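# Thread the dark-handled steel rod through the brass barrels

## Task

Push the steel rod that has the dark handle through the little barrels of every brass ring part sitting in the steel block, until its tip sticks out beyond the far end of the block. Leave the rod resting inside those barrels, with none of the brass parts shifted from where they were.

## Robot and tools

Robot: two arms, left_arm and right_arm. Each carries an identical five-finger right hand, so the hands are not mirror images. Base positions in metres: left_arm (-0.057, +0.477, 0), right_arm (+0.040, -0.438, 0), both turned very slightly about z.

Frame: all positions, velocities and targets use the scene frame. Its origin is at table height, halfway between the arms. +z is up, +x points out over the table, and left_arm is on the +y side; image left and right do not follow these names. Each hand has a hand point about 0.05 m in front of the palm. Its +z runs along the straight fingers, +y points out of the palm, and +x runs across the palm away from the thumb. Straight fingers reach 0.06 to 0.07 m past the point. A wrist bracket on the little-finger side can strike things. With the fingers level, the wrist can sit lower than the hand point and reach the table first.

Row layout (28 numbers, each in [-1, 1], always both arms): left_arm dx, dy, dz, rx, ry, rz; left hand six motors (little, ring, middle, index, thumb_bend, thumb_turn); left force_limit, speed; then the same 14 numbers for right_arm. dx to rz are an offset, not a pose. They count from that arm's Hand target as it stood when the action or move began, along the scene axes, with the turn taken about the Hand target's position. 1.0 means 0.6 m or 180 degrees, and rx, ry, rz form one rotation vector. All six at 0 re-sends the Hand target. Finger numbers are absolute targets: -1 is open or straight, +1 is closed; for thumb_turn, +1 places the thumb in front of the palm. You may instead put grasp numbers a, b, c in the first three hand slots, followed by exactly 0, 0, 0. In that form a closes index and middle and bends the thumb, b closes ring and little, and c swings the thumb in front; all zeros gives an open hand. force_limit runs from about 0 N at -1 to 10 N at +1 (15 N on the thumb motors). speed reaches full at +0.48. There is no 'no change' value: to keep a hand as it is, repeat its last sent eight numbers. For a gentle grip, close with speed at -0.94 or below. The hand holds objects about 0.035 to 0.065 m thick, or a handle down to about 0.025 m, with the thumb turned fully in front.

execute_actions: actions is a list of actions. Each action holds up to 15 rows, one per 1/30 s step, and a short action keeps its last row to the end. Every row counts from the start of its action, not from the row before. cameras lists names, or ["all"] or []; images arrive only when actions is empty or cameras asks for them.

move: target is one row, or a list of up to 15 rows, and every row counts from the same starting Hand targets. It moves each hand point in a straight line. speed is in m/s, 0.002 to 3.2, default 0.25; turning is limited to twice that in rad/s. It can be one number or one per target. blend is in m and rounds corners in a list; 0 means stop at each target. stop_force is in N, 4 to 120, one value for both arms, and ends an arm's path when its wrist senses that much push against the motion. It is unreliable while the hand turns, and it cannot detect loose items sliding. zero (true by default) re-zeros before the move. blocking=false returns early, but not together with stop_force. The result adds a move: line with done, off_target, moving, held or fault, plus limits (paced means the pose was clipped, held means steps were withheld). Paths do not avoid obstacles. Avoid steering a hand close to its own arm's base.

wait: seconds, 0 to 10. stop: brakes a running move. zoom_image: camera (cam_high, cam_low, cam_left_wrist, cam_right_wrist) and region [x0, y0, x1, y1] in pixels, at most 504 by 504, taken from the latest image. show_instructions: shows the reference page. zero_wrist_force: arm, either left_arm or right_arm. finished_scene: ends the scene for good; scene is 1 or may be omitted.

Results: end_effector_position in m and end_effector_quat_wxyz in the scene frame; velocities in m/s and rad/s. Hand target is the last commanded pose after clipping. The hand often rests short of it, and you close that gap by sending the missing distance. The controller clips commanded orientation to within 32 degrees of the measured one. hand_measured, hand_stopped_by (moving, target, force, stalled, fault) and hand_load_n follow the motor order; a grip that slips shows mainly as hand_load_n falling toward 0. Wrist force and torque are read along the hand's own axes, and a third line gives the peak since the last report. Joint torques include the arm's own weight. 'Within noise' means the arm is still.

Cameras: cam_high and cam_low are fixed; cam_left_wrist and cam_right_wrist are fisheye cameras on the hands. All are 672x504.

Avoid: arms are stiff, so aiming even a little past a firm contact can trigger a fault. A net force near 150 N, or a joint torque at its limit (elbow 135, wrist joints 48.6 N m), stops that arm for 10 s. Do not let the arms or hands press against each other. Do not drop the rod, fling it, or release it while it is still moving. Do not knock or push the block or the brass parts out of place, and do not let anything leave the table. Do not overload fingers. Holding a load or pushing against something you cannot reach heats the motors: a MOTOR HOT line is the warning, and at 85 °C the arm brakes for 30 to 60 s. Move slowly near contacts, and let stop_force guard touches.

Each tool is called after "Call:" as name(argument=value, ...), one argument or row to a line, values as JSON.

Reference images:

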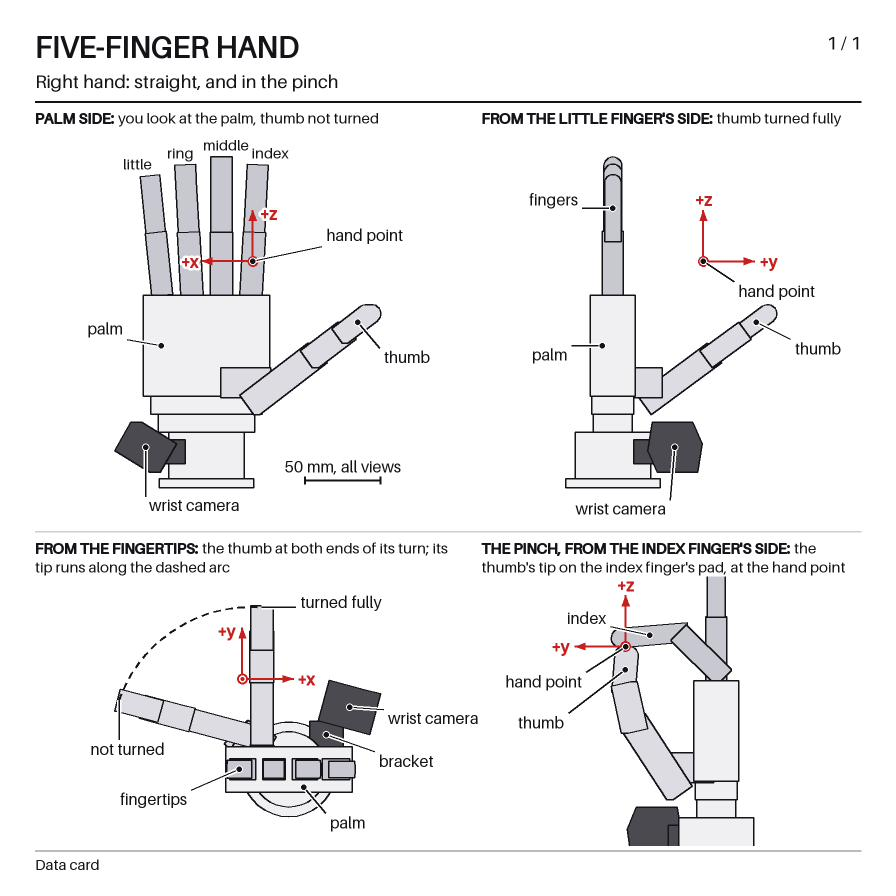

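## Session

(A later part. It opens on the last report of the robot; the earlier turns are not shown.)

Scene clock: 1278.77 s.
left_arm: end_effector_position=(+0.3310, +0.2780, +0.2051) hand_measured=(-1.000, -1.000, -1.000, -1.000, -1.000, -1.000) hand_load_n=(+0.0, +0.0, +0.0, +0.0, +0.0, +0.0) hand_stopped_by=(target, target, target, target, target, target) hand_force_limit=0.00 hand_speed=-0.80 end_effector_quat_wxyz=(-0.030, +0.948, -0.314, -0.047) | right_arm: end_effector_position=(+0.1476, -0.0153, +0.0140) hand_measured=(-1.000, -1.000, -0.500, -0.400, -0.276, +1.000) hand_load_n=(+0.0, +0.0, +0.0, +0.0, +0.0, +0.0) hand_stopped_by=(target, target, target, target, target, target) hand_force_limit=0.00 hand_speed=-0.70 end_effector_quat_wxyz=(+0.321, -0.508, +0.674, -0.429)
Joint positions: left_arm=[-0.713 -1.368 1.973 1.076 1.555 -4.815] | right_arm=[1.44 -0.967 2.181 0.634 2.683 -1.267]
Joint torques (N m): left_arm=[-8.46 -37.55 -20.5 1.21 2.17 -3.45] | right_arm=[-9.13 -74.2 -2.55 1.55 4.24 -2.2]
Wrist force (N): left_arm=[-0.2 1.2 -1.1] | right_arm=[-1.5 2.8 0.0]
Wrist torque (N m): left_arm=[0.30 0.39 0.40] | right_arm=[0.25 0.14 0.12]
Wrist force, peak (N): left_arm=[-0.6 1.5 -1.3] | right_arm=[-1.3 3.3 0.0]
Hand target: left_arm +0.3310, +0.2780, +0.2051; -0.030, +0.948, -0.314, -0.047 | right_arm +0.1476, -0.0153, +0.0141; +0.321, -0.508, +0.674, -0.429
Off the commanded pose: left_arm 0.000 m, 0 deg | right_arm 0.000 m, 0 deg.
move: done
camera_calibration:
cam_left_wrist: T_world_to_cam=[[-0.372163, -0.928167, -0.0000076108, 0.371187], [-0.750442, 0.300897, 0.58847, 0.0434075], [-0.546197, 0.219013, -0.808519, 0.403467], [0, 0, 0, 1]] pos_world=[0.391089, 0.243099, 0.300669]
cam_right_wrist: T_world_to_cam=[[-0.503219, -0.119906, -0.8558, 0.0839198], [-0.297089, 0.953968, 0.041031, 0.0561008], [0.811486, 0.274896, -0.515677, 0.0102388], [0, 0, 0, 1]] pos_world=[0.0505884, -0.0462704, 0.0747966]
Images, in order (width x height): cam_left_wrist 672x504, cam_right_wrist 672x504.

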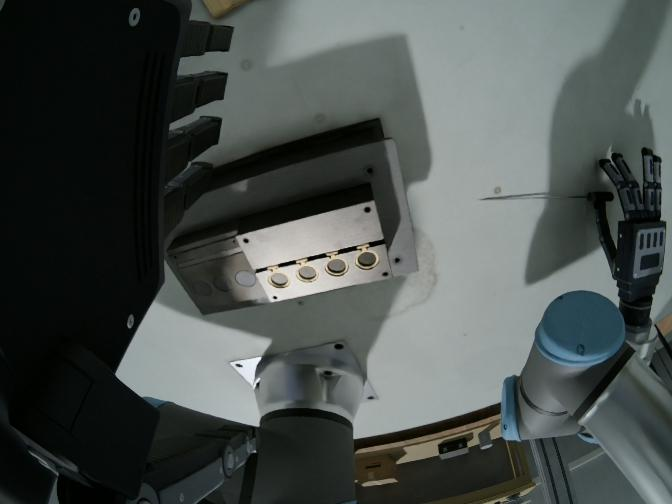

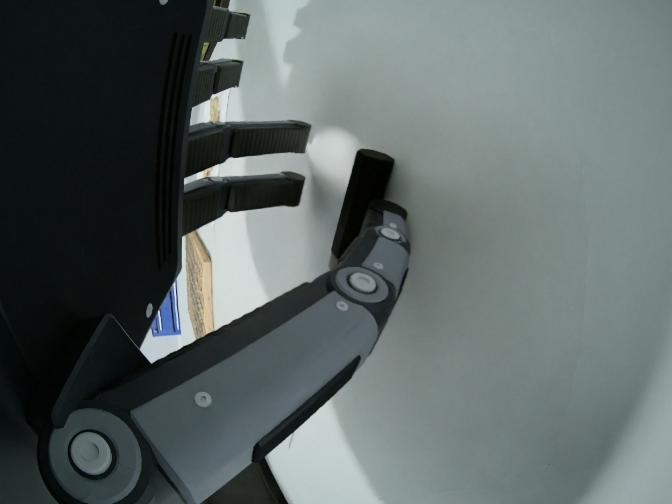

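Call:
move(
  target=[
    [0,0,0,0,0,0,-1,-1,-1,-1,-1,-1,0,-0.8,0.0028,0.0097,0,0,0,0,-1,-1,-0.5,-0.4,-0.275,1,0.0,-0.7],
    [0,0,0,0,0,0,-1,-1,-1,-1,-1,-1,0,-0.8,0.0028,0.0097,0,0,0,0,-1,-1,0.03,0.03,-0.275,1,0.0,-0.85],
  ],
  speed=0.03,
  cameras=["cam_left_wrist", "cam_right_wrist"],
)

Call:
zoom_image(
  camera="cam_right_wrist",
  region=[270, 80, 530, 300],
)

Scene clock: 1313.87 s.
left_arm: end_effector_position=(+0.3310, +0.2780, +0.2051) hand_measured=(-1.000, -1.000, -1.000, -1.000, -1.000, -1.000) hand_load_n=(+0.0, +0.0, +0.0, +0.0, +0.0, +0.0) hand_stopped_by=(target, target, target, target, target, target) hand_force_limit=0.00 hand_speed=-0.80 end_effector_quat_wxyz=(-0.030, +0.948, -0.314, -0.047) | right_arm: end_effector_position=(+0.1493, -0.0094, +0.0141) hand_measured=(-1.000, -1.000, -0.350, -0.026, -0.276, +1.000) hand_load_n=(+0.0, -0.5, +6.5, +4.0, +0.0, +0.0) hand_stopped_by=(target, target, force, force, target, target) hand_force_limit=0.00 hand_speed=-0.85 end_effector_quat_wxyz=(+0.321, -0.508, +0.674, -0.429)
Joint positions: left_arm=[-0.713 -1.368 1.973 1.076 1.555 -4.815] | right_arm=[1.438 -0.964 2.17 0.638 2.684 -1.271]
Joint torques (N m): left_arm=[-5.58 -36.64 -21.74 0.55 1.59 -2.55] | right_arm=[-3.18 -51.79 -15.06 0.73 -5.34 -2.51]
Wrist force (N): left_arm=[0.0 1.3 -1.0] | right_arm=[-0.7 -13.4 -0.8]
Wrist torque (N m): left_arm=[0.32 0.36 0.41] | right_arm=[0.63 0.08 -0.02]
Wrist force, peak (N): left_arm=[-0.3 1.7 -1.3] | right_arm=[-0.7 -13.4 -0.8]
Hand target: left_arm +0.3310, +0.2780, +0.2051; -0.030, +0.948, -0.314, -0.047 | right_arm +0.1493, -0.0094, +0.0141; +0.321, -0.508, +0.674, -0.429
Off the commanded pose: left_arm 0.000 m, 0 deg | right_arm 0.000 m, 0 deg.
move: done
camera_calibration:
cam_left_wrist: T_world_to_cam=[[-0.372163, -0.928167, -0.0000076108, 0.371187], [-0.750442, 0.300897, 0.58847, 0.0434075], [-0.546197, 0.219013, -0.808519, 0.403467], [0, 0, 0, 1]] pos_world=[0.391089, 0.243099, 0.300669]
cam_right_wrist: T_world_to_cam=[[-0.503204, -0.119954, -0.855802, 0.0854683], [-0.297114, 0.953962, 0.0409883, 0.051077], [0.811486, 0.274896, -0.515677, 0.00726481], [0, 0, 0, 1]] pos_world=[0.0522884, -0.0404704, 0.0747967]
Images, in order (width x height): cam_left_wrist 672x504, cam_right_wrist 672x504.

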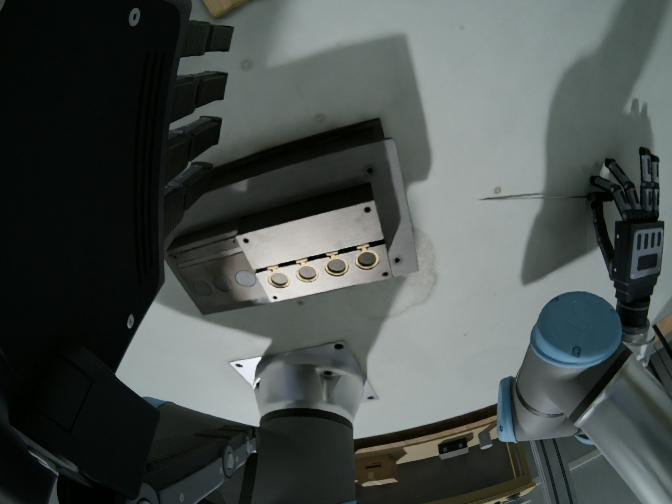

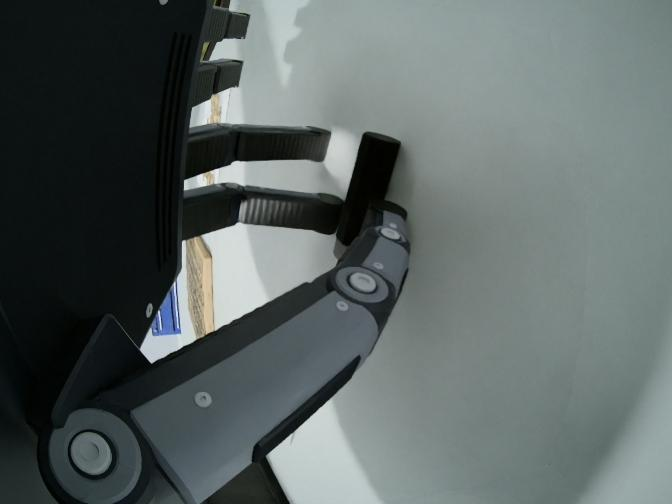

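Scaled by 1.938 from the camera's 672x504 image, which has a finer 960x720 frame.

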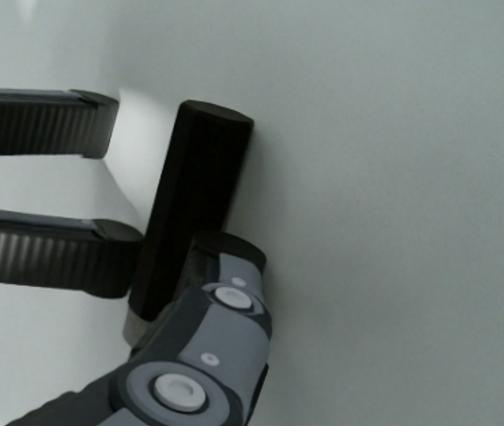

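Call:
move(
  target=[
    [0,0,0,0,0,0,-1,-1,-1,-1,-1,-1,0,-0.8,0,0,0,0,0,0,-1,-1,-0.6,-0.6,-0.275,1,0.0,-0.7],
    [0,0,0,0,0,0,-1,-1,-1,-1,-1,-1,0,-0.8,0.002,-0.001,0.025,-0.0153,-0.0534,0,-1,-1,-0.6,-0.6,-0.18,1,0.0,-0.7],
    [0,0,0,0,0,0,-1,-1,-1,-1,-1,-1,0,-0.8,0.002,-0.001,0.001,-0.0153,-0.0534,0,-1,-1,-0.6,-0.6,-0.18,1,0.0,-0.7],
  ],
  speed=0.06,
  cameras=["cam_left_wrist", "cam_right_wrist"],
)

Call:
zoom_image(
  camera="cam_right_wrist",
  region=[270, 80, 530, 300],
)

Call:
zoom_image(
  camera="cam_left_wrist",
  region=[440, 100, 672, 300],
)

Scene clock: 1377.27 s.
left_arm: end_effector_position=(+0.3310, +0.2780, +0.2051) hand_measured=(-1.000, -1.000, -1.000, -1.000, -1.000, -1.000) hand_load_n=(+0.0, +0.0, +0.0, +0.0, +0.0, +0.0) hand_stopped_by=(target, target, target, target, target, target) hand_force_limit=0.00 hand_speed=-0.80 end_effector_quat_wxyz=(-0.030, +0.948, -0.314, -0.047) | right_arm: end_effector_position=(+0.1505, -0.0100, +0.0147) hand_measured=(-1.000, -1.000, -0.600, -0.600, -0.152, +1.000) hand_load_n=(-0.5, +0.0, +0.0, +0.0, -56.0, -5.5) hand_stopped_by=(target, target, target, target, target, target) hand_force_limit=0.00 hand_speed=-0.70 end_effector_quat_wxyz=(+0.364, -0.478, +0.634, -0.486)
Joint positions: left_arm=[-0.713 -1.368 1.973 1.076 1.555 -4.815] | right_arm=[1.493 -0.825 2.159 0.837 2.818 -0.948]
Joint torques (N m): left_arm=[-5.73 -39.17 -20.93 1.26 1.76 -2.52] | right_arm=[-0.5 -38.29 -9.95 -3.72 -8.55 -3.21]
Wrist force (N): left_arm=[0.0 1.2 -1.1] | right_arm=[-1.8 -34.3 -23.5]
Wrist torque (N m): left_arm=[0.32 0.35 0.41] | right_arm=[0.15 0.44 -0.60]
Wrist force, peak (N): left_arm=[0.0 1.5 -1.6] | right_arm=[-1.5 -35.2 -23.9]
Hand target: left_arm +0.3310, +0.2780, +0.2051; -0.030, +0.948, -0.314, -0.047 | right_arm +0.1505, -0.0100, +0.0147; +0.364, -0.478, +0.634, -0.486
Off the commanded pose: left_arm 0.000 m, 0 deg | right_arm 0.000 m, 0 deg.
move: done
camera_calibration:
cam_left_wrist: T_world_to_cam=[[-0.372163, -0.928167, -0.0000076108, 0.371187], [-0.750442, 0.300897, 0.58847, 0.0434075], [-0.546197, 0.219013, -0.808519, 0.403467], [0, 0, 0, 1]] pos_world=[0.391089, 0.243099, 0.300669]
cam_right_wrist: T_world_to_cam=[[-0.353651, -0.162689, -0.921121, 0.0646045], [-0.295969, 0.953625, -0.0547965, 0.0531739], [0.887318, 0.253244, -0.385401, -0.00667982], [0, 0, 0, 1]] pos_world=[0.0445124, -0.0385059, 0.0598479]
Images, in order (width x height): cam_left_wrist 672x504, cam_right_wrist 672x504.

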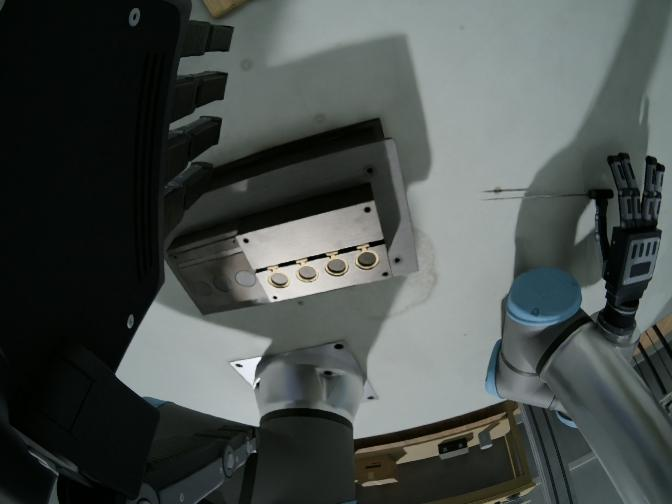

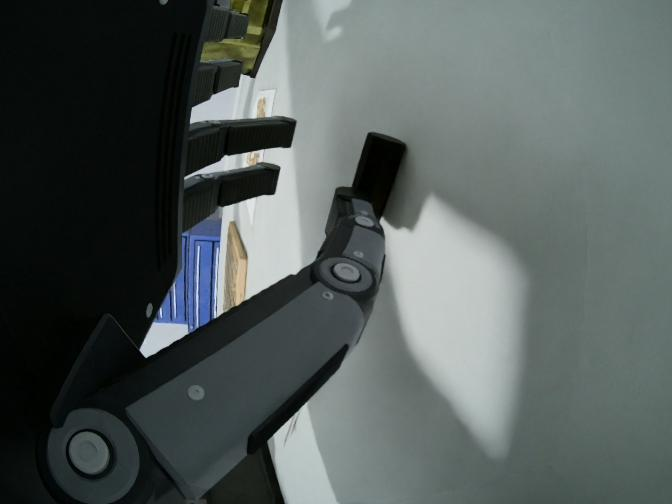

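Scaled by 1.938 from the camera's 672x504 image, which has a finer 960x720 frame.

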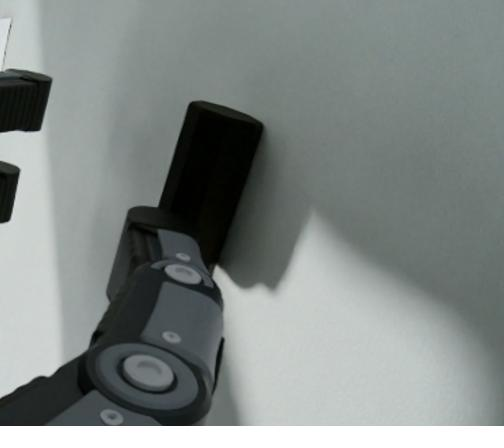

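Scaled by 2.172 from the camera's 672x504 image, which has a finer 960x720 frame.

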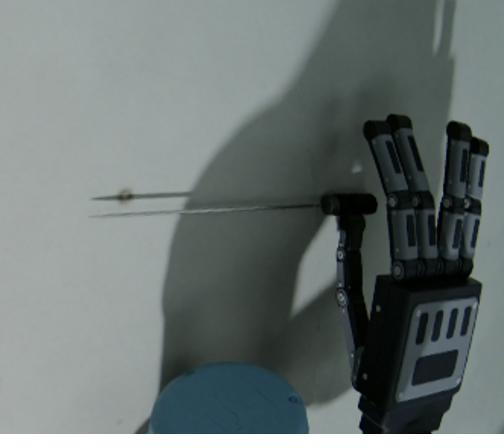

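Call:
move(
  target=[0,0,0,0,0,0,-1,-1,-1,-1,-1,-1,0,-0.8,0,0,0.033,0,0,0,-1,-1,-0.6,-0.6,-0.18,1,0.0,-0.7],
  speed=0.06,
  cameras=["cam_left_wrist", "cam_right_wrist"],
)

Call:
zoom_image(
  camera="cam_right_wrist",
  region=[270, 80, 530, 300],
)

Call:
zoom_image(
  camera="cam_left_wrist",
  region=[440, 100, 672, 300],
)

Scene clock: 1390.33 s.
left_arm: end_effector_position=(+0.3310, +0.2780, +0.2051) hand_measured=(-1.000, -1.000, -1.000, -1.000, -1.000, -1.000) hand_load_n=(+0.0, +0.0, +0.0, +0.0, -0.5, +0.0) hand_stopped_by=(target, target, target, target, target, target) hand_force_limit=0.00 hand_speed=-0.80 end_effector_quat_wxyz=(-0.030, +0.948, -0.314, -0.047) | right_arm: end_effector_position=(+0.1505, -0.0101, +0.0344) hand_measured=(-1.000, -1.000, -0.600, -0.600, -0.166, +1.000) hand_load_n=(+0.0, +0.0, +0.0, +0.0, +0.0, +0.0) hand_stopped_by=(target, target, target, target, target, target) hand_force_limit=0.00 hand_speed=-0.70 end_effector_quat_wxyz=(+0.364, -0.478, +0.634, -0.486)
Joint positions: left_arm=[-0.713 -1.368 1.973 1.076 1.555 -4.815] | right_arm=[1.493 -0.862 2.165 0.868 2.818 -0.949]
Joint torques (N m): left_arm=[-6.87 -39.41 -19.99 1.19 1.94 -2.88] | right_arm=[2.95 -83.7 1.57 5.17 3.96 2.47]
Wrist force (N): left_arm=[0.2 0.9 -1.1] | right_arm=[-0.7 3.7 -0.5]
Wrist torque (N m): left_arm=[0.27 0.32 0.41] | right_arm=[0.39 0.05 0.08]
Wrist force, peak (N): left_arm=[-0.3 1.7 -1.5] | right_arm=[-1.8 -34.9 -24.9]
Hand target: left_arm +0.3310, +0.2780, +0.2051; -0.030, +0.948, -0.314, -0.047 | right_arm +0.1505, -0.0100, +0.0345; +0.364, -0.478, +0.634, -0.486
Off the commanded pose: left_arm 0.000 m, 0 deg | right_arm 0.000 m, 0 deg.
move: done
camera_calibration:
cam_left_wrist: T_world_to_cam=[[-0.372163, -0.928167, -0.0000076108, 0.371187], [-0.750442, 0.300897, 0.58847, 0.0434075], [-0.546197, 0.219013, -0.808519, 0.403467], [0, 0, 0, 1]] pos_world=[0.391089, 0.243099, 0.300669]
cam_right_wrist: T_world_to_cam=[[-0.353843, -0.162804, -0.921027, 0.082784], [-0.29594, 0.953629, -0.0548712, 0.0542874], [0.887251, 0.253153, -0.385615, 0.000840201], [0, 0, 0, 1]] pos_world=[0.0446129, -0.0385052, 0.0795491]
Images, in order (width x height): cam_left_wrist 672x504, cam_right_wrist 672x504.

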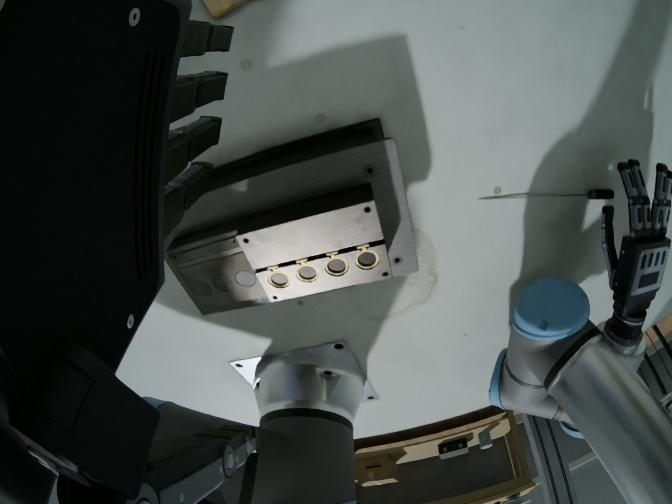

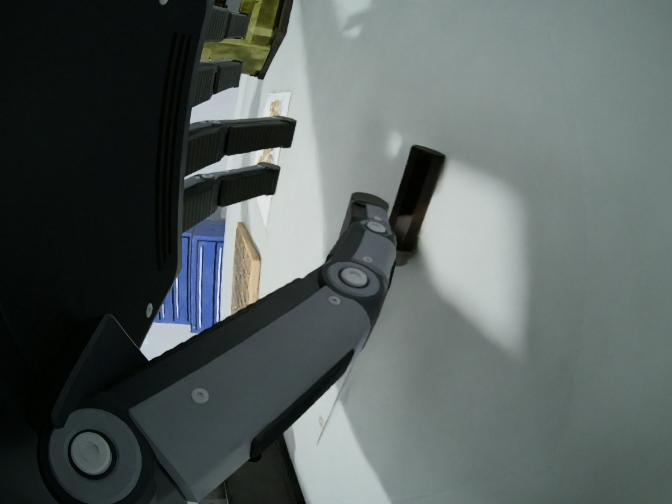

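Scaled by 1.938 from the camera's 672x504 image, which has a finer 960x720 frame.

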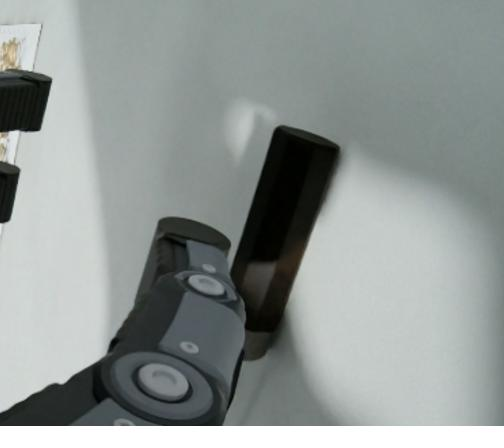

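Scaled by 2.172 from the camera's 672x504 image, which has a finer 960x720 frame.

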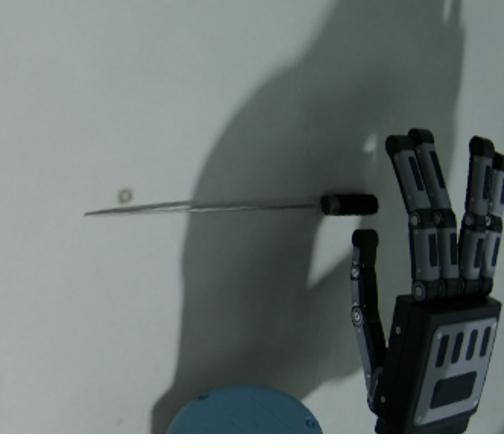

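Call:
move(
  target=[
    [0,0,0,0,0,0,-1,-1,-1,-1,-1,-1,0,-0.8,-0.0242,0.0069,0,0,0,0,-1,-1,-0.6,-0.6,-0.18,1,0.0,-0.7],
    [0,0,0,0,0,0,-1,-1,-1,-1,-1,-1,0,-0.8,-0.0242,0.0069,-0.0325,0,0,0,-1,-1,-0.6,-0.6,-0.18,1,0.0,-0.7],
  ],
  speed=0.06,
  stop_force=5,
  cameras=["cam_left_wrist", "cam_right_wrist"],
)

Call:
zoom_image(
  camera="cam_right_wrist",
  region=[270, 80, 530, 300],
)

Call:
zoom_image(
  camera="cam_left_wrist",
  region=[440, 100, 672, 300],
)

Scene clock: 1419.07 s.
left_arm: end_effector_position=(+0.3310, +0.2780, +0.2051) hand_measured=(-1.000, -1.000, -1.000, -1.000, -1.000, -1.000) hand_load_n=(+0.0, +0.0, +0.0, -0.5, +0.0, +0.0) hand_stopped_by=(target, target, target, target, target, target) hand_force_limit=0.00 hand_speed=-0.80 end_effector_quat_wxyz=(-0.030, +0.948, -0.314, -0.047) | right_arm: end_effector_position=(+0.1359, -0.0059, +0.0150) hand_measured=(-1.000, -1.000, -0.600, -0.600, -0.166, +1.000) hand_load_n=(+0.0, -0.5, +0.0, +0.0, +0.0, +0.0) hand_stopped_by=(target, target, target, target, target, target) hand_force_limit=0.00 hand_speed=-0.70 end_effector_quat_wxyz=(+0.364, -0.478, +0.634, -0.486)
Joint positions: left_arm=[-0.713 -1.368 1.973 1.076 1.555 -4.815] | right_arm=[1.525 -0.81 2.15 0.907 2.799 -0.869]
Joint torques (N m): left_arm=[-6.24 -39.41 -19.75 1.02 1.81 -2.56] | right_arm=[14.99 -57.35 -11.51 0.2 0.72 -0.62]
Wrist force (N): left_arm=[-0.2 1.5 -1.2] | right_arm=[-1.0 3.3 -0.5]
Wrist torque (N m): left_arm=[0.36 0.39 0.41] | right_arm=[0.36 0.07 -0.07]
Wrist force, peak (N): left_arm=[0.2 1.3 -1.5] | right_arm=[-1.1 4.1 -0.7]
Hand target: left_arm +0.3310, +0.2780, +0.2051; -0.030, +0.948, -0.314, -0.047 | right_arm +0.1359, -0.0059, +0.0150; +0.364, -0.478, +0.634, -0.486
Off the commanded pose: left_arm 0.000 m, 0 deg | right_arm 0.000 m, 0 deg.
move: done
camera_calibration:
cam_left_wrist: T_world_to_cam=[[-0.372163, -0.928167, -0.0000076108, 0.371187], [-0.750442, 0.300897, 0.58847, 0.0434075], [-0.546197, 0.219013, -0.808519, 0.403467], [0, 0, 0, 1]] pos_world=[0.391089, 0.243099, 0.300669]
cam_right_wrist: T_world_to_cam=[[-0.353763, -0.162667, -0.921082, 0.0604222], [-0.295871, 0.953656, -0.0547837, 0.0449858], [0.887306, 0.253141, -0.385496, 0.00526616], [0, 0, 0, 1]] pos_world=[0.0300124, -0.0344053, 0.0601484]
Images, in order (width x height): cam_left_wrist 672x504, cam_right_wrist 672x504.

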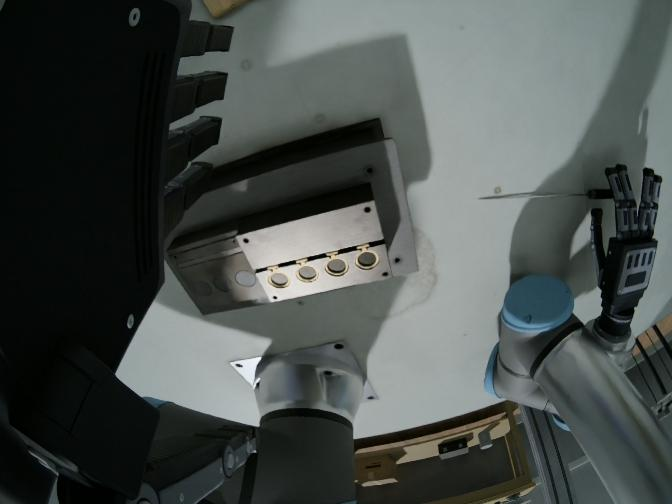

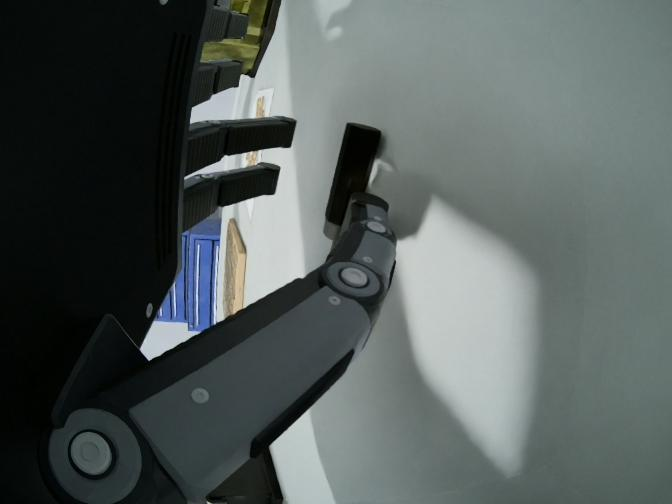

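Scaled by 1.938 from the camera's 672x504 image, which has a finer 960x720 frame.

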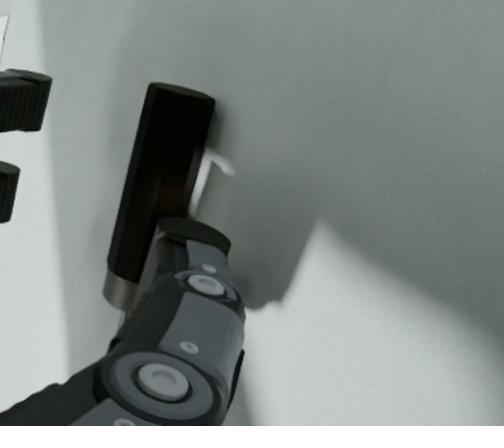

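Scaled by 2.172 from the camera's 672x504 image, which has a finer 960x720 frame.

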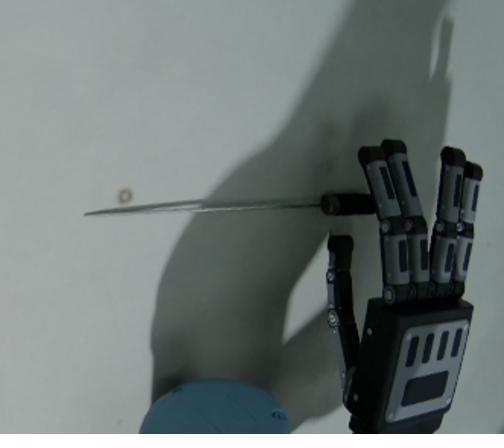

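Call:
move(
  target=[0,0,0,0,0,0,-1,-1,-1,-1,-1,-1,0,-0.8,0.0192,-0.0055,0,0,0,0,-1,-1,-0.6,-0.6,-0.18,1,0.0,-0.7],
  speed=0.04,
  stop_force=5,
  cameras=["cam_left_wrist", "cam_right_wrist"],
)

Call:
zoom_image(
  camera="cam_right_wrist",
  region=[270, 80, 530, 300],
)

Call:
zoom_image(
  camera="cam_left_wrist",
  region=[440, 100, 672, 300],
)

Scene clock: 1438.13 s.
left_arm: end_effector_position=(+0.3310, +0.2780, +0.2051) hand_measured=(-1.000, -1.000, -1.000, -1.000, -1.000, -1.000) hand_load_n=(+0.0, +0.0, +0.0, +0.0, +0.0, +0.0) hand_stopped_by=(target, target, target, target, target, target) hand_force_limit=0.00 hand_speed=-0.80 end_effector_quat_wxyz=(-0.030, +0.948, -0.314, -0.047) | right_arm: end_effector_position=(+0.1475, -0.0092, +0.0150) hand_measured=(-1.000, -1.000, -0.600, -0.600, -0.166, +1.000) hand_load_n=(+0.0, -0.5, +0.0, +0.0, +0.0, +0.0) hand_stopped_by=(target, target, target, target, target, target) hand_force_limit=0.00 hand_speed=-0.70 end_effector_quat_wxyz=(+0.364, -0.478, +0.634, -0.486)
Joint positions: left_arm=[-0.713 -1.368 1.973 1.076 1.555 -4.815] | right_arm=[1.5 -0.822 2.157 0.853 2.814 -0.931]
Joint torques (N m): left_arm=[-3.56 -38.96 -20.58 1.32 1.51 -2.55] | right_arm=[-5.04 -81.98 1.48 1.04 3.89 -2.49]
Wrist force (N): left_arm=[0.0 1.0 -1.4] | right_arm=[-0.8 4.0 -1.1]
Wrist torque (N m): left_arm=[0.31 0.36 0.41] | right_arm=[0.46 0.07 0.20]
Wrist force, peak (N): left_arm=[-0.3 1.4 -1.5] | right_arm=[-1.2 4.0 -0.5]
Hand target: left_arm +0.3310, +0.2780, +0.2051; -0.030, +0.948, -0.314, -0.047 | right_arm +0.1475, -0.0092, +0.0150; +0.364, -0.478, +0.634, -0.486
Off the commanded pose: left_arm 0.000 m, 0 deg | right_arm 0.000 m, 0 deg.
move: done
camera_calibration:
cam_left_wrist: T_world_to_cam=[[-0.372163, -0.928167, -0.0000076108, 0.371187], [-0.750442, 0.300897, 0.58847, 0.0434075], [-0.546197, 0.219013, -0.808519, 0.403467], [0, 0, 0, 1]] pos_world=[0.391089, 0.243099, 0.300669]
cam_right_wrist: T_world_to_cam=[[-0.353758, -0.162683, -0.921081, 0.0639882], [-0.295877, 0.953653, -0.054799, 0.051566], [0.887306, 0.253141, -0.385496, -0.00419124], [0, 0, 0, 1]] pos_world=[0.0416124, -0.0377053, 0.0601484]
Images, in order (width x height): cam_left_wrist 672x504, cam_right_wrist 672x504.

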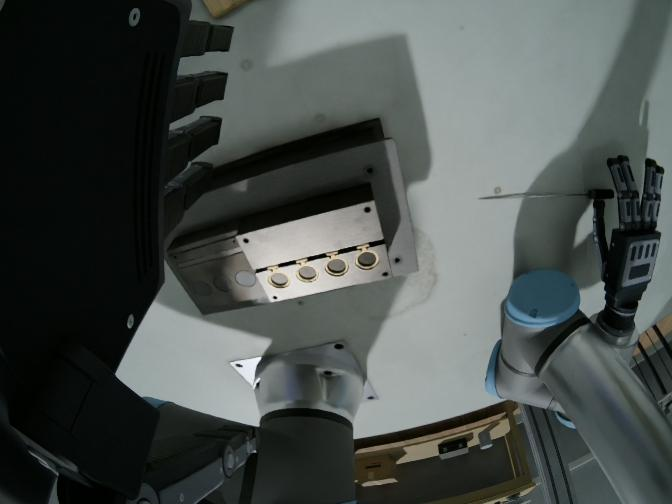

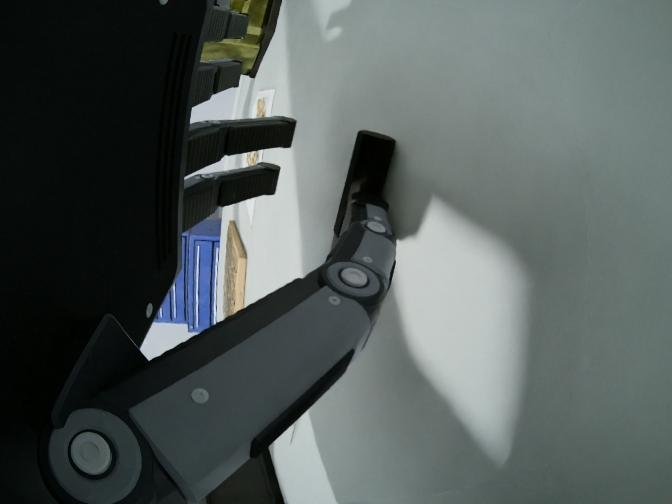

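Scaled by 1.938 from the camera's 672x504 image, which has a finer 960x720 frame.

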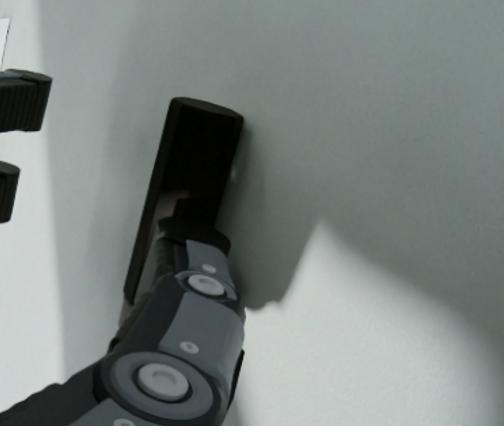

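Scaled by 2.172 from the camera's 672x504 image, which has a finer 960x720 frame.

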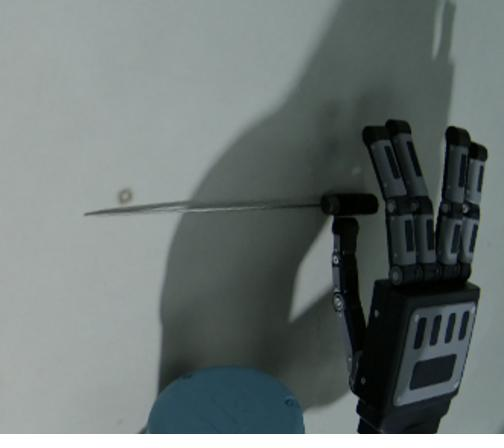

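Call:
move(
  target=[0,0,0,0,0,0,-1,-1,-1,-1,-1,-1,0,-0.8,0,0,0,0,0,0,-1,-1,0.0,0.002,-0.18,1,-0.3,-0.88],
  speed=0.04,
  cameras=["cam_left_wrist", "cam_right_wrist"],
)

Call:
zoom_image(
  camera="cam_right_wrist",
  region=[270, 80, 530, 300],
)

Scene clock: 1451.33 s.
left_arm: end_effector_position=(+0.3310, +0.2780, +0.2051) hand_measured=(-1.000, -1.000, -1.000, -1.000, -1.000, -1.000) hand_load_n=(+0.0, +0.0, +0.0, +0.0, +0.0, +0.0) hand_stopped_by=(target, target, target, target, target, target) hand_force_limit=0.00 hand_speed=-0.80 end_effector_quat_wxyz=(-0.030, +0.948, -0.314, -0.047) | right_arm: end_effector_position=(+0.1475, -0.0092, +0.0150) hand_measured=(-1.000, -1.000, -0.056, +0.002, -0.166, +1.000) hand_load_n=(+0.0, +0.0, +5.5, +0.0, +0.0, +0.5) hand_stopped_by=(target, target, force, target, target, target) hand_force_limit=-0.30 hand_speed=-0.88 end_effector_quat_wxyz=(+0.364, -0.478, +0.634, -0.486)
Joint positions: left_arm=[-0.713 -1.368 1.973 1.076 1.555 -4.815] | right_arm=[1.5 -0.822 2.157 0.853 2.815 -0.931]
Joint torques (N m): left_arm=[-7.27 -36.81 -20.43 1.08 1.55 -2.24] | right_arm=[-4.77 -75.69 -1.45 1.28 0.89 -2.44]
Wrist force (N): left_arm=[-0.1 1.3 -0.7] | right_arm=[-0.4 -3.0 0.0]
Wrist torque (N m): left_arm=[0.30 0.36 0.41] | right_arm=[0.58 0.03 0.07]
Wrist force, peak (N): left_arm=[-0.2 1.4 -1.4] | right_arm=[-0.9 4.3 -0.9]
Hand target: left_arm +0.3310, +0.2780, +0.2051; -0.030, +0.948, -0.314, -0.047 | right_arm +0.1475, -0.0092, +0.0150; +0.364, -0.478, +0.634, -0.486
Off the commanded pose: left_arm 0.000 m, 0 deg | right_arm 0.000 m, 0 deg.
move: done
camera_calibration:
cam_left_wrist: T_world_to_cam=[[-0.372163, -0.928167, -0.0000076108, 0.371187], [-0.750442, 0.300897, 0.58847, 0.0434075], [-0.546197, 0.219013, -0.808519, 0.403467], [0, 0, 0, 1]] pos_world=[0.391089, 0.243099, 0.300669]
cam_right_wrist: T_world_to_cam=[[-0.353758, -0.162683, -0.921081, 0.0639882], [-0.295877, 0.953653, -0.054799, 0.051566], [0.887306, 0.253141, -0.385496, -0.00419124], [0, 0, 0, 1]] pos_world=[0.0416124, -0.0377053, 0.0601484]
Images, in order (width x height): cam_left_wrist 672x504, cam_right_wrist 672x504.

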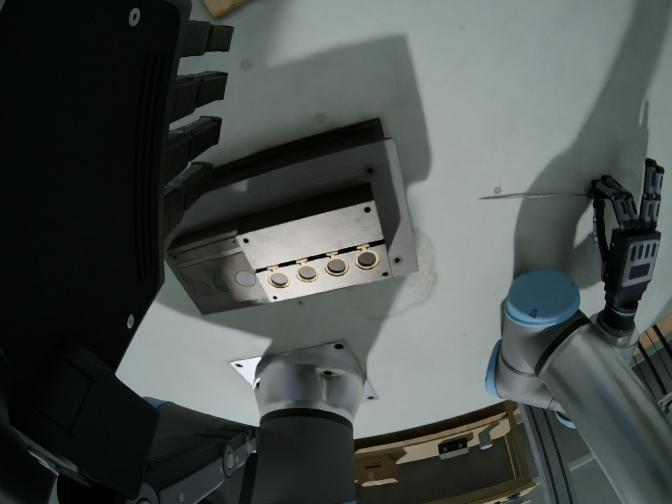

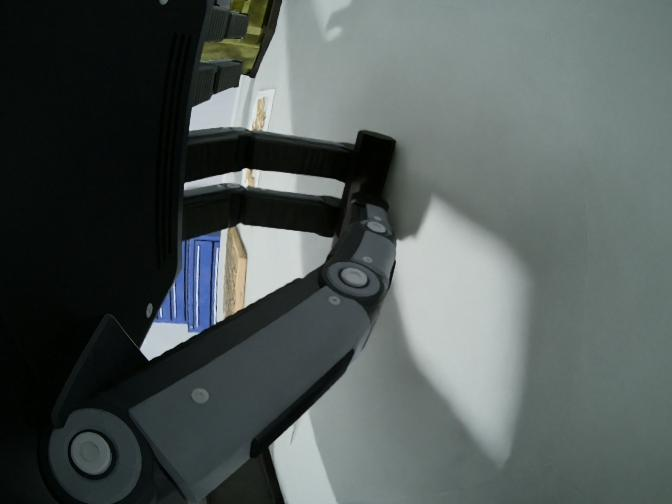

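Scaled by 1.938 from the camera's 672x504 image, which has a finer 960x720 frame.

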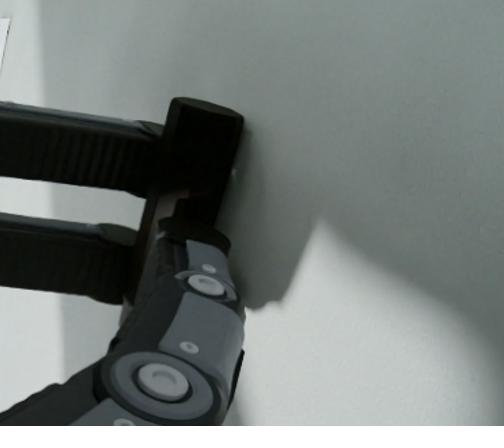

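Call:
move(
  target=[
    [0,0,0,0,0,0,-1,-1,-1,-1,-1,-1,0,-0.8,0,0,0.004,0,0,0,-1,-1,0.0,0.002,-0.18,1,-0.3,-0.88],
    [0,0,0,0,0,0,-1,-1,-1,-1,-1,-1,0,-0.8,0,0,0.004,0,0,0,-1,-1,0.25,0.12,-0.18,1,0.0,-0.92],
  ],
  speed=0.04,
  cameras=["cam_left_wrist", "cam_right_wrist"],
)

Call:
zoom_image(
  camera="cam_right_wrist",
  region=[270, 80, 530, 300],
)

Call:
zoom_image(
  camera="cam_left_wrist",
  region=[440, 100, 672, 300],
)

Scene clock: 1465.00 s.
left_arm: end_effector_position=(+0.3310, +0.2780, +0.2051) hand_measured=(-1.000, -1.000, -1.000, -1.000, -1.000, -1.000) hand_load_n=(+0.0, +0.0, +0.0, +0.0, -0.5, +0.0) hand_stopped_by=(target, target, target, target, target, target) hand_force_limit=0.00 hand_speed=-0.80 end_effector_quat_wxyz=(-0.030, +0.948, -0.314, -0.047) | right_arm: end_effector_position=(+0.1475, -0.0092, +0.0174) hand_measured=(-1.000, -1.000, +0.092, +0.120, -0.166, +1.000) hand_load_n=(+0.0, +0.0, +6.5, +3.5, +4.5, +0.5) hand_stopped_by=(target, target, force, target, target, target) hand_force_limit=0.00 hand_speed=-0.92 end_effector_quat_wxyz=(+0.364, -0.478, +0.634, -0.486)
Joint positions: left_arm=[-0.713 -1.368 1.973 1.076 1.555 -4.815] | right_arm=[1.5 -0.827 2.158 0.857 2.814 -0.931]
Joint torques (N m): left_arm=[-7.19 -40.48 -21.62 0.95 1.19 -2.4] | right_arm=[7.53 -80.6 0.86 4.41 3.04 -0.36]
Wrist force (N): left_arm=[-0.2 1.1 -1.2] | right_arm=[-0.6 2.3 -1.5]
Wrist torque (N m): left_arm=[0.30 0.39 0.40] | right_arm=[0.42 0.05 0.21]
Wrist force, peak (N): left_arm=[-0.1 1.8 -1.3] | right_arm=[-0.8 4.1 -0.5]
Hand target: left_arm +0.3310, +0.2780, +0.2051; -0.030, +0.948, -0.314, -0.047 | right_arm +0.1475, -0.0092, +0.0174; +0.364, -0.478, +0.634, -0.486
Off the commanded pose: left_arm 0.000 m, 0 deg | right_arm 0.000 m, 0 deg.
move: done
camera_calibration:
cam_left_wrist: T_world_to_cam=[[-0.372163, -0.928167, -0.0000076108, 0.371187], [-0.750442, 0.300897, 0.58847, 0.0434075], [-0.546197, 0.219013, -0.808519, 0.403467], [0, 0, 0, 1]] pos_world=[0.391089, 0.243099, 0.300669]
cam_right_wrist: T_world_to_cam=[[-0.353871, -0.162716, -0.921032, 0.0661999], [-0.295908, 0.953644, -0.054786, 0.0516979], [0.887251, 0.253154, -0.385615, -0.00325598], [0, 0, 0, 1]] pos_world=[0.0416129, -0.0377053, 0.062549]
Images, in order (width x height): cam_left_wrist 672x504, cam_right_wrist 672x504.

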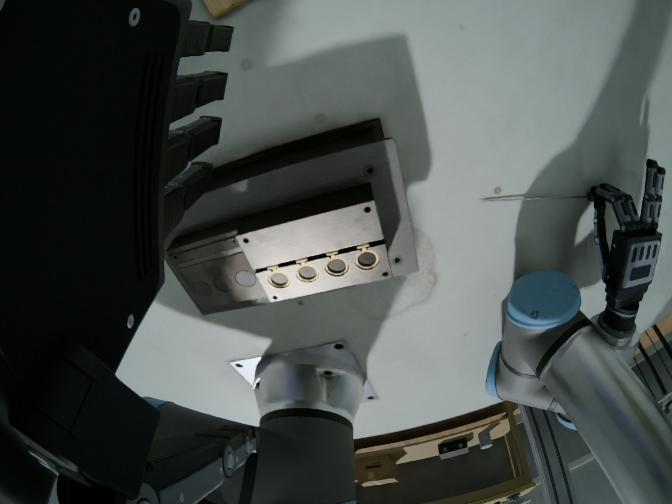

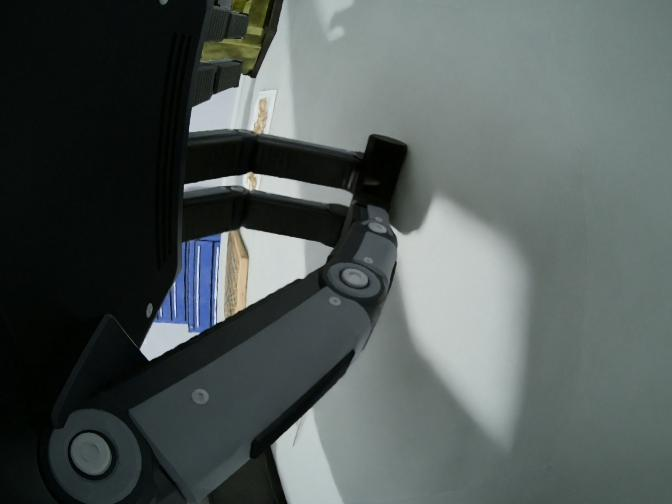

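Scaled by 1.938 from the camera's 672x504 image, which has a finer 960x720 frame.

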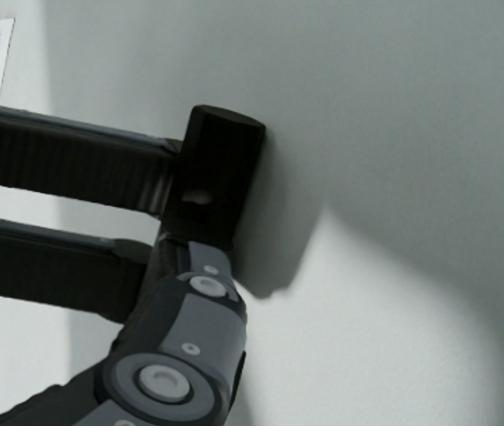

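Scaled by 2.172 from the camera's 672x504 image, which has a finer 960x720 frame.

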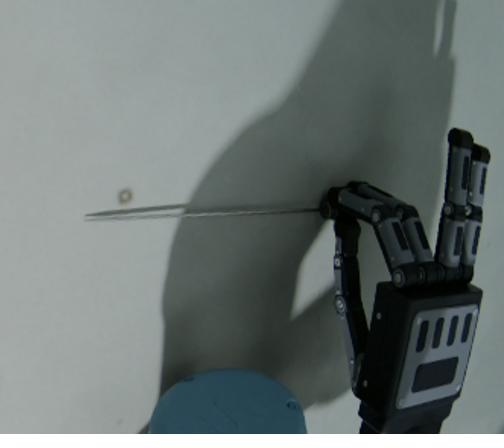

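Call:
move(
  target=[
    [0,0,0,0,0,0,-1,-1,-1,-1,-1,-1,0,-0.8,0,0,0,0,0,0,-1,-1,0.4,0.12,-0.18,1,0.8,-0.94],
    [0,0,0,0,0,0,-1,-1,-1,-1,-1,-1,0,-0.8,0,0,0.06,0,0,0,-1,-1,0.4,0.12,-0.18,1,0.8,-0.94],
  ],
  speed=0.05,
  cameras=["cam_left_wrist", "cam_right_wrist"],
)

Call:
zoom_image(
  camera="cam_right_wrist",
  region=[230, 80, 530, 480],
)

Call:
zoom_image(
  camera="cam_left_wrist",
  region=[440, 100, 672, 300],
)

Scene clock: 1488.60 s.
left_arm: end_effector_position=(+0.3310, +0.2780, +0.2051) hand_measured=(-1.000, -1.000, -1.000, -1.000, -1.000, -1.000) hand_load_n=(+0.0, +0.0, +0.0, +0.0, +0.0, +0.0) hand_stopped_by=(target, target, target, target, target, target) hand_force_limit=0.00 hand_speed=-0.80 end_effector_quat_wxyz=(-0.030, +0.948, -0.314, -0.047) | right_arm: end_effector_position=(+0.1475, -0.0092, +0.0533) hand_measured=(-1.000, -1.000, +0.100, +0.120, -0.168, +1.000) hand_load_n=(+0.0, +0.0, +10.0, +2.5, +8.0, +2.5) hand_stopped_by=(target, target, force, target, target, target) hand_force_limit=0.80 hand_speed=-0.94 end_effector_quat_wxyz=(+0.364, -0.478, +0.634, -0.486)
Joint positions: left_arm=[-0.713 -1.368 1.973 1.076 1.555 -4.815] | right_arm=[1.5 -0.895 2.169 0.914 2.815 -0.931]
Joint torques (N m): left_arm=[-4.97 -40.87 -20.29 1.17 1.4 -2.07] | right_arm=[-0.68 -85.25 -2.87 5.08 1.9 2.47]
Wrist force (N): left_arm=[0.0 1.5 -0.8] | right_arm=[-1.0 3.5 -0.6]
Wrist torque (N m): left_arm=[0.34 0.35 0.42] | right_arm=[0.38 0.11 0.17]
Wrist force, peak (N): left_arm=[-0.2 1.3 -1.7] | right_arm=[-0.7 4.4 -0.6]
Hand target: left_arm +0.3310, +0.2780, +0.2051; -0.030, +0.948, -0.314, -0.047 | right_arm +0.1475, -0.0092, +0.0534; +0.364, -0.478, +0.634, -0.486
Off the commanded pose: left_arm 0.000 m, 0 deg | right_arm 0.000 m, 0 deg.
move: done
camera_calibration:
cam_left_wrist: T_world_to_cam=[[-0.372163, -0.928167, -0.0000076108, 0.371187], [-0.750442, 0.300897, 0.58847, 0.0434075], [-0.546197, 0.219013, -0.808519, 0.403467], [0, 0, 0, 1]] pos_world=[0.391089, 0.243099, 0.300669]
cam_right_wrist: T_world_to_cam=[[-0.35373, -0.162771, -0.921076, 0.0992608], [-0.295909, 0.953638, -0.0548842, 0.0536739], [0.887307, 0.25314, -0.385496, 0.0105732], [0, 0, 0, 1]] pos_world=[0.0416124, -0.0377052, 0.0984485]
Images, in order (width x height): cam_left_wrist 672x504, cam_right_wrist 672x504.

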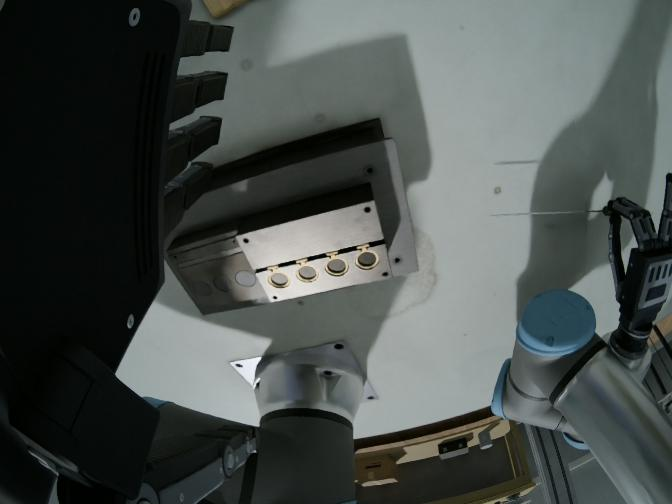

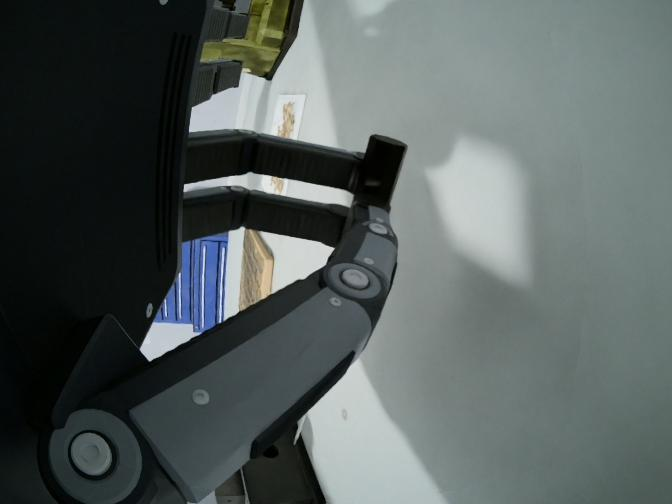

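Scaled by 1.260 from the camera's 672x504 image, which has a finer 960x720 frame.

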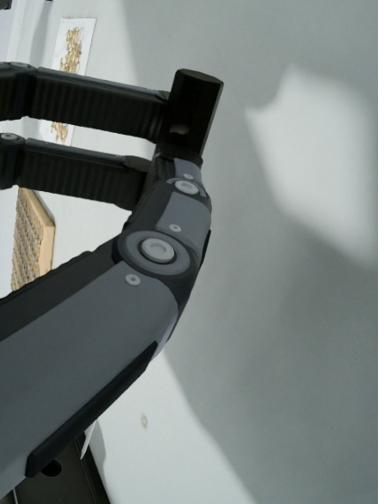

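Scaled by 2.172 from the camera's 672x504 image, which has a finer 960x720 frame.

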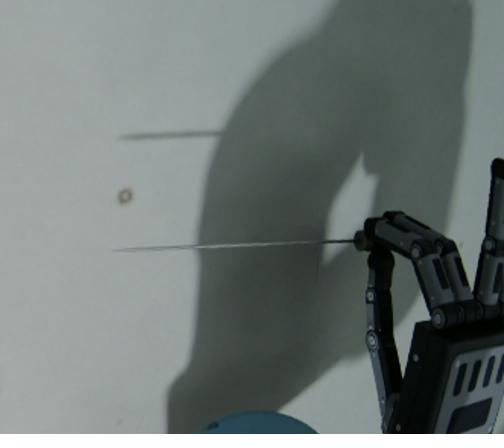

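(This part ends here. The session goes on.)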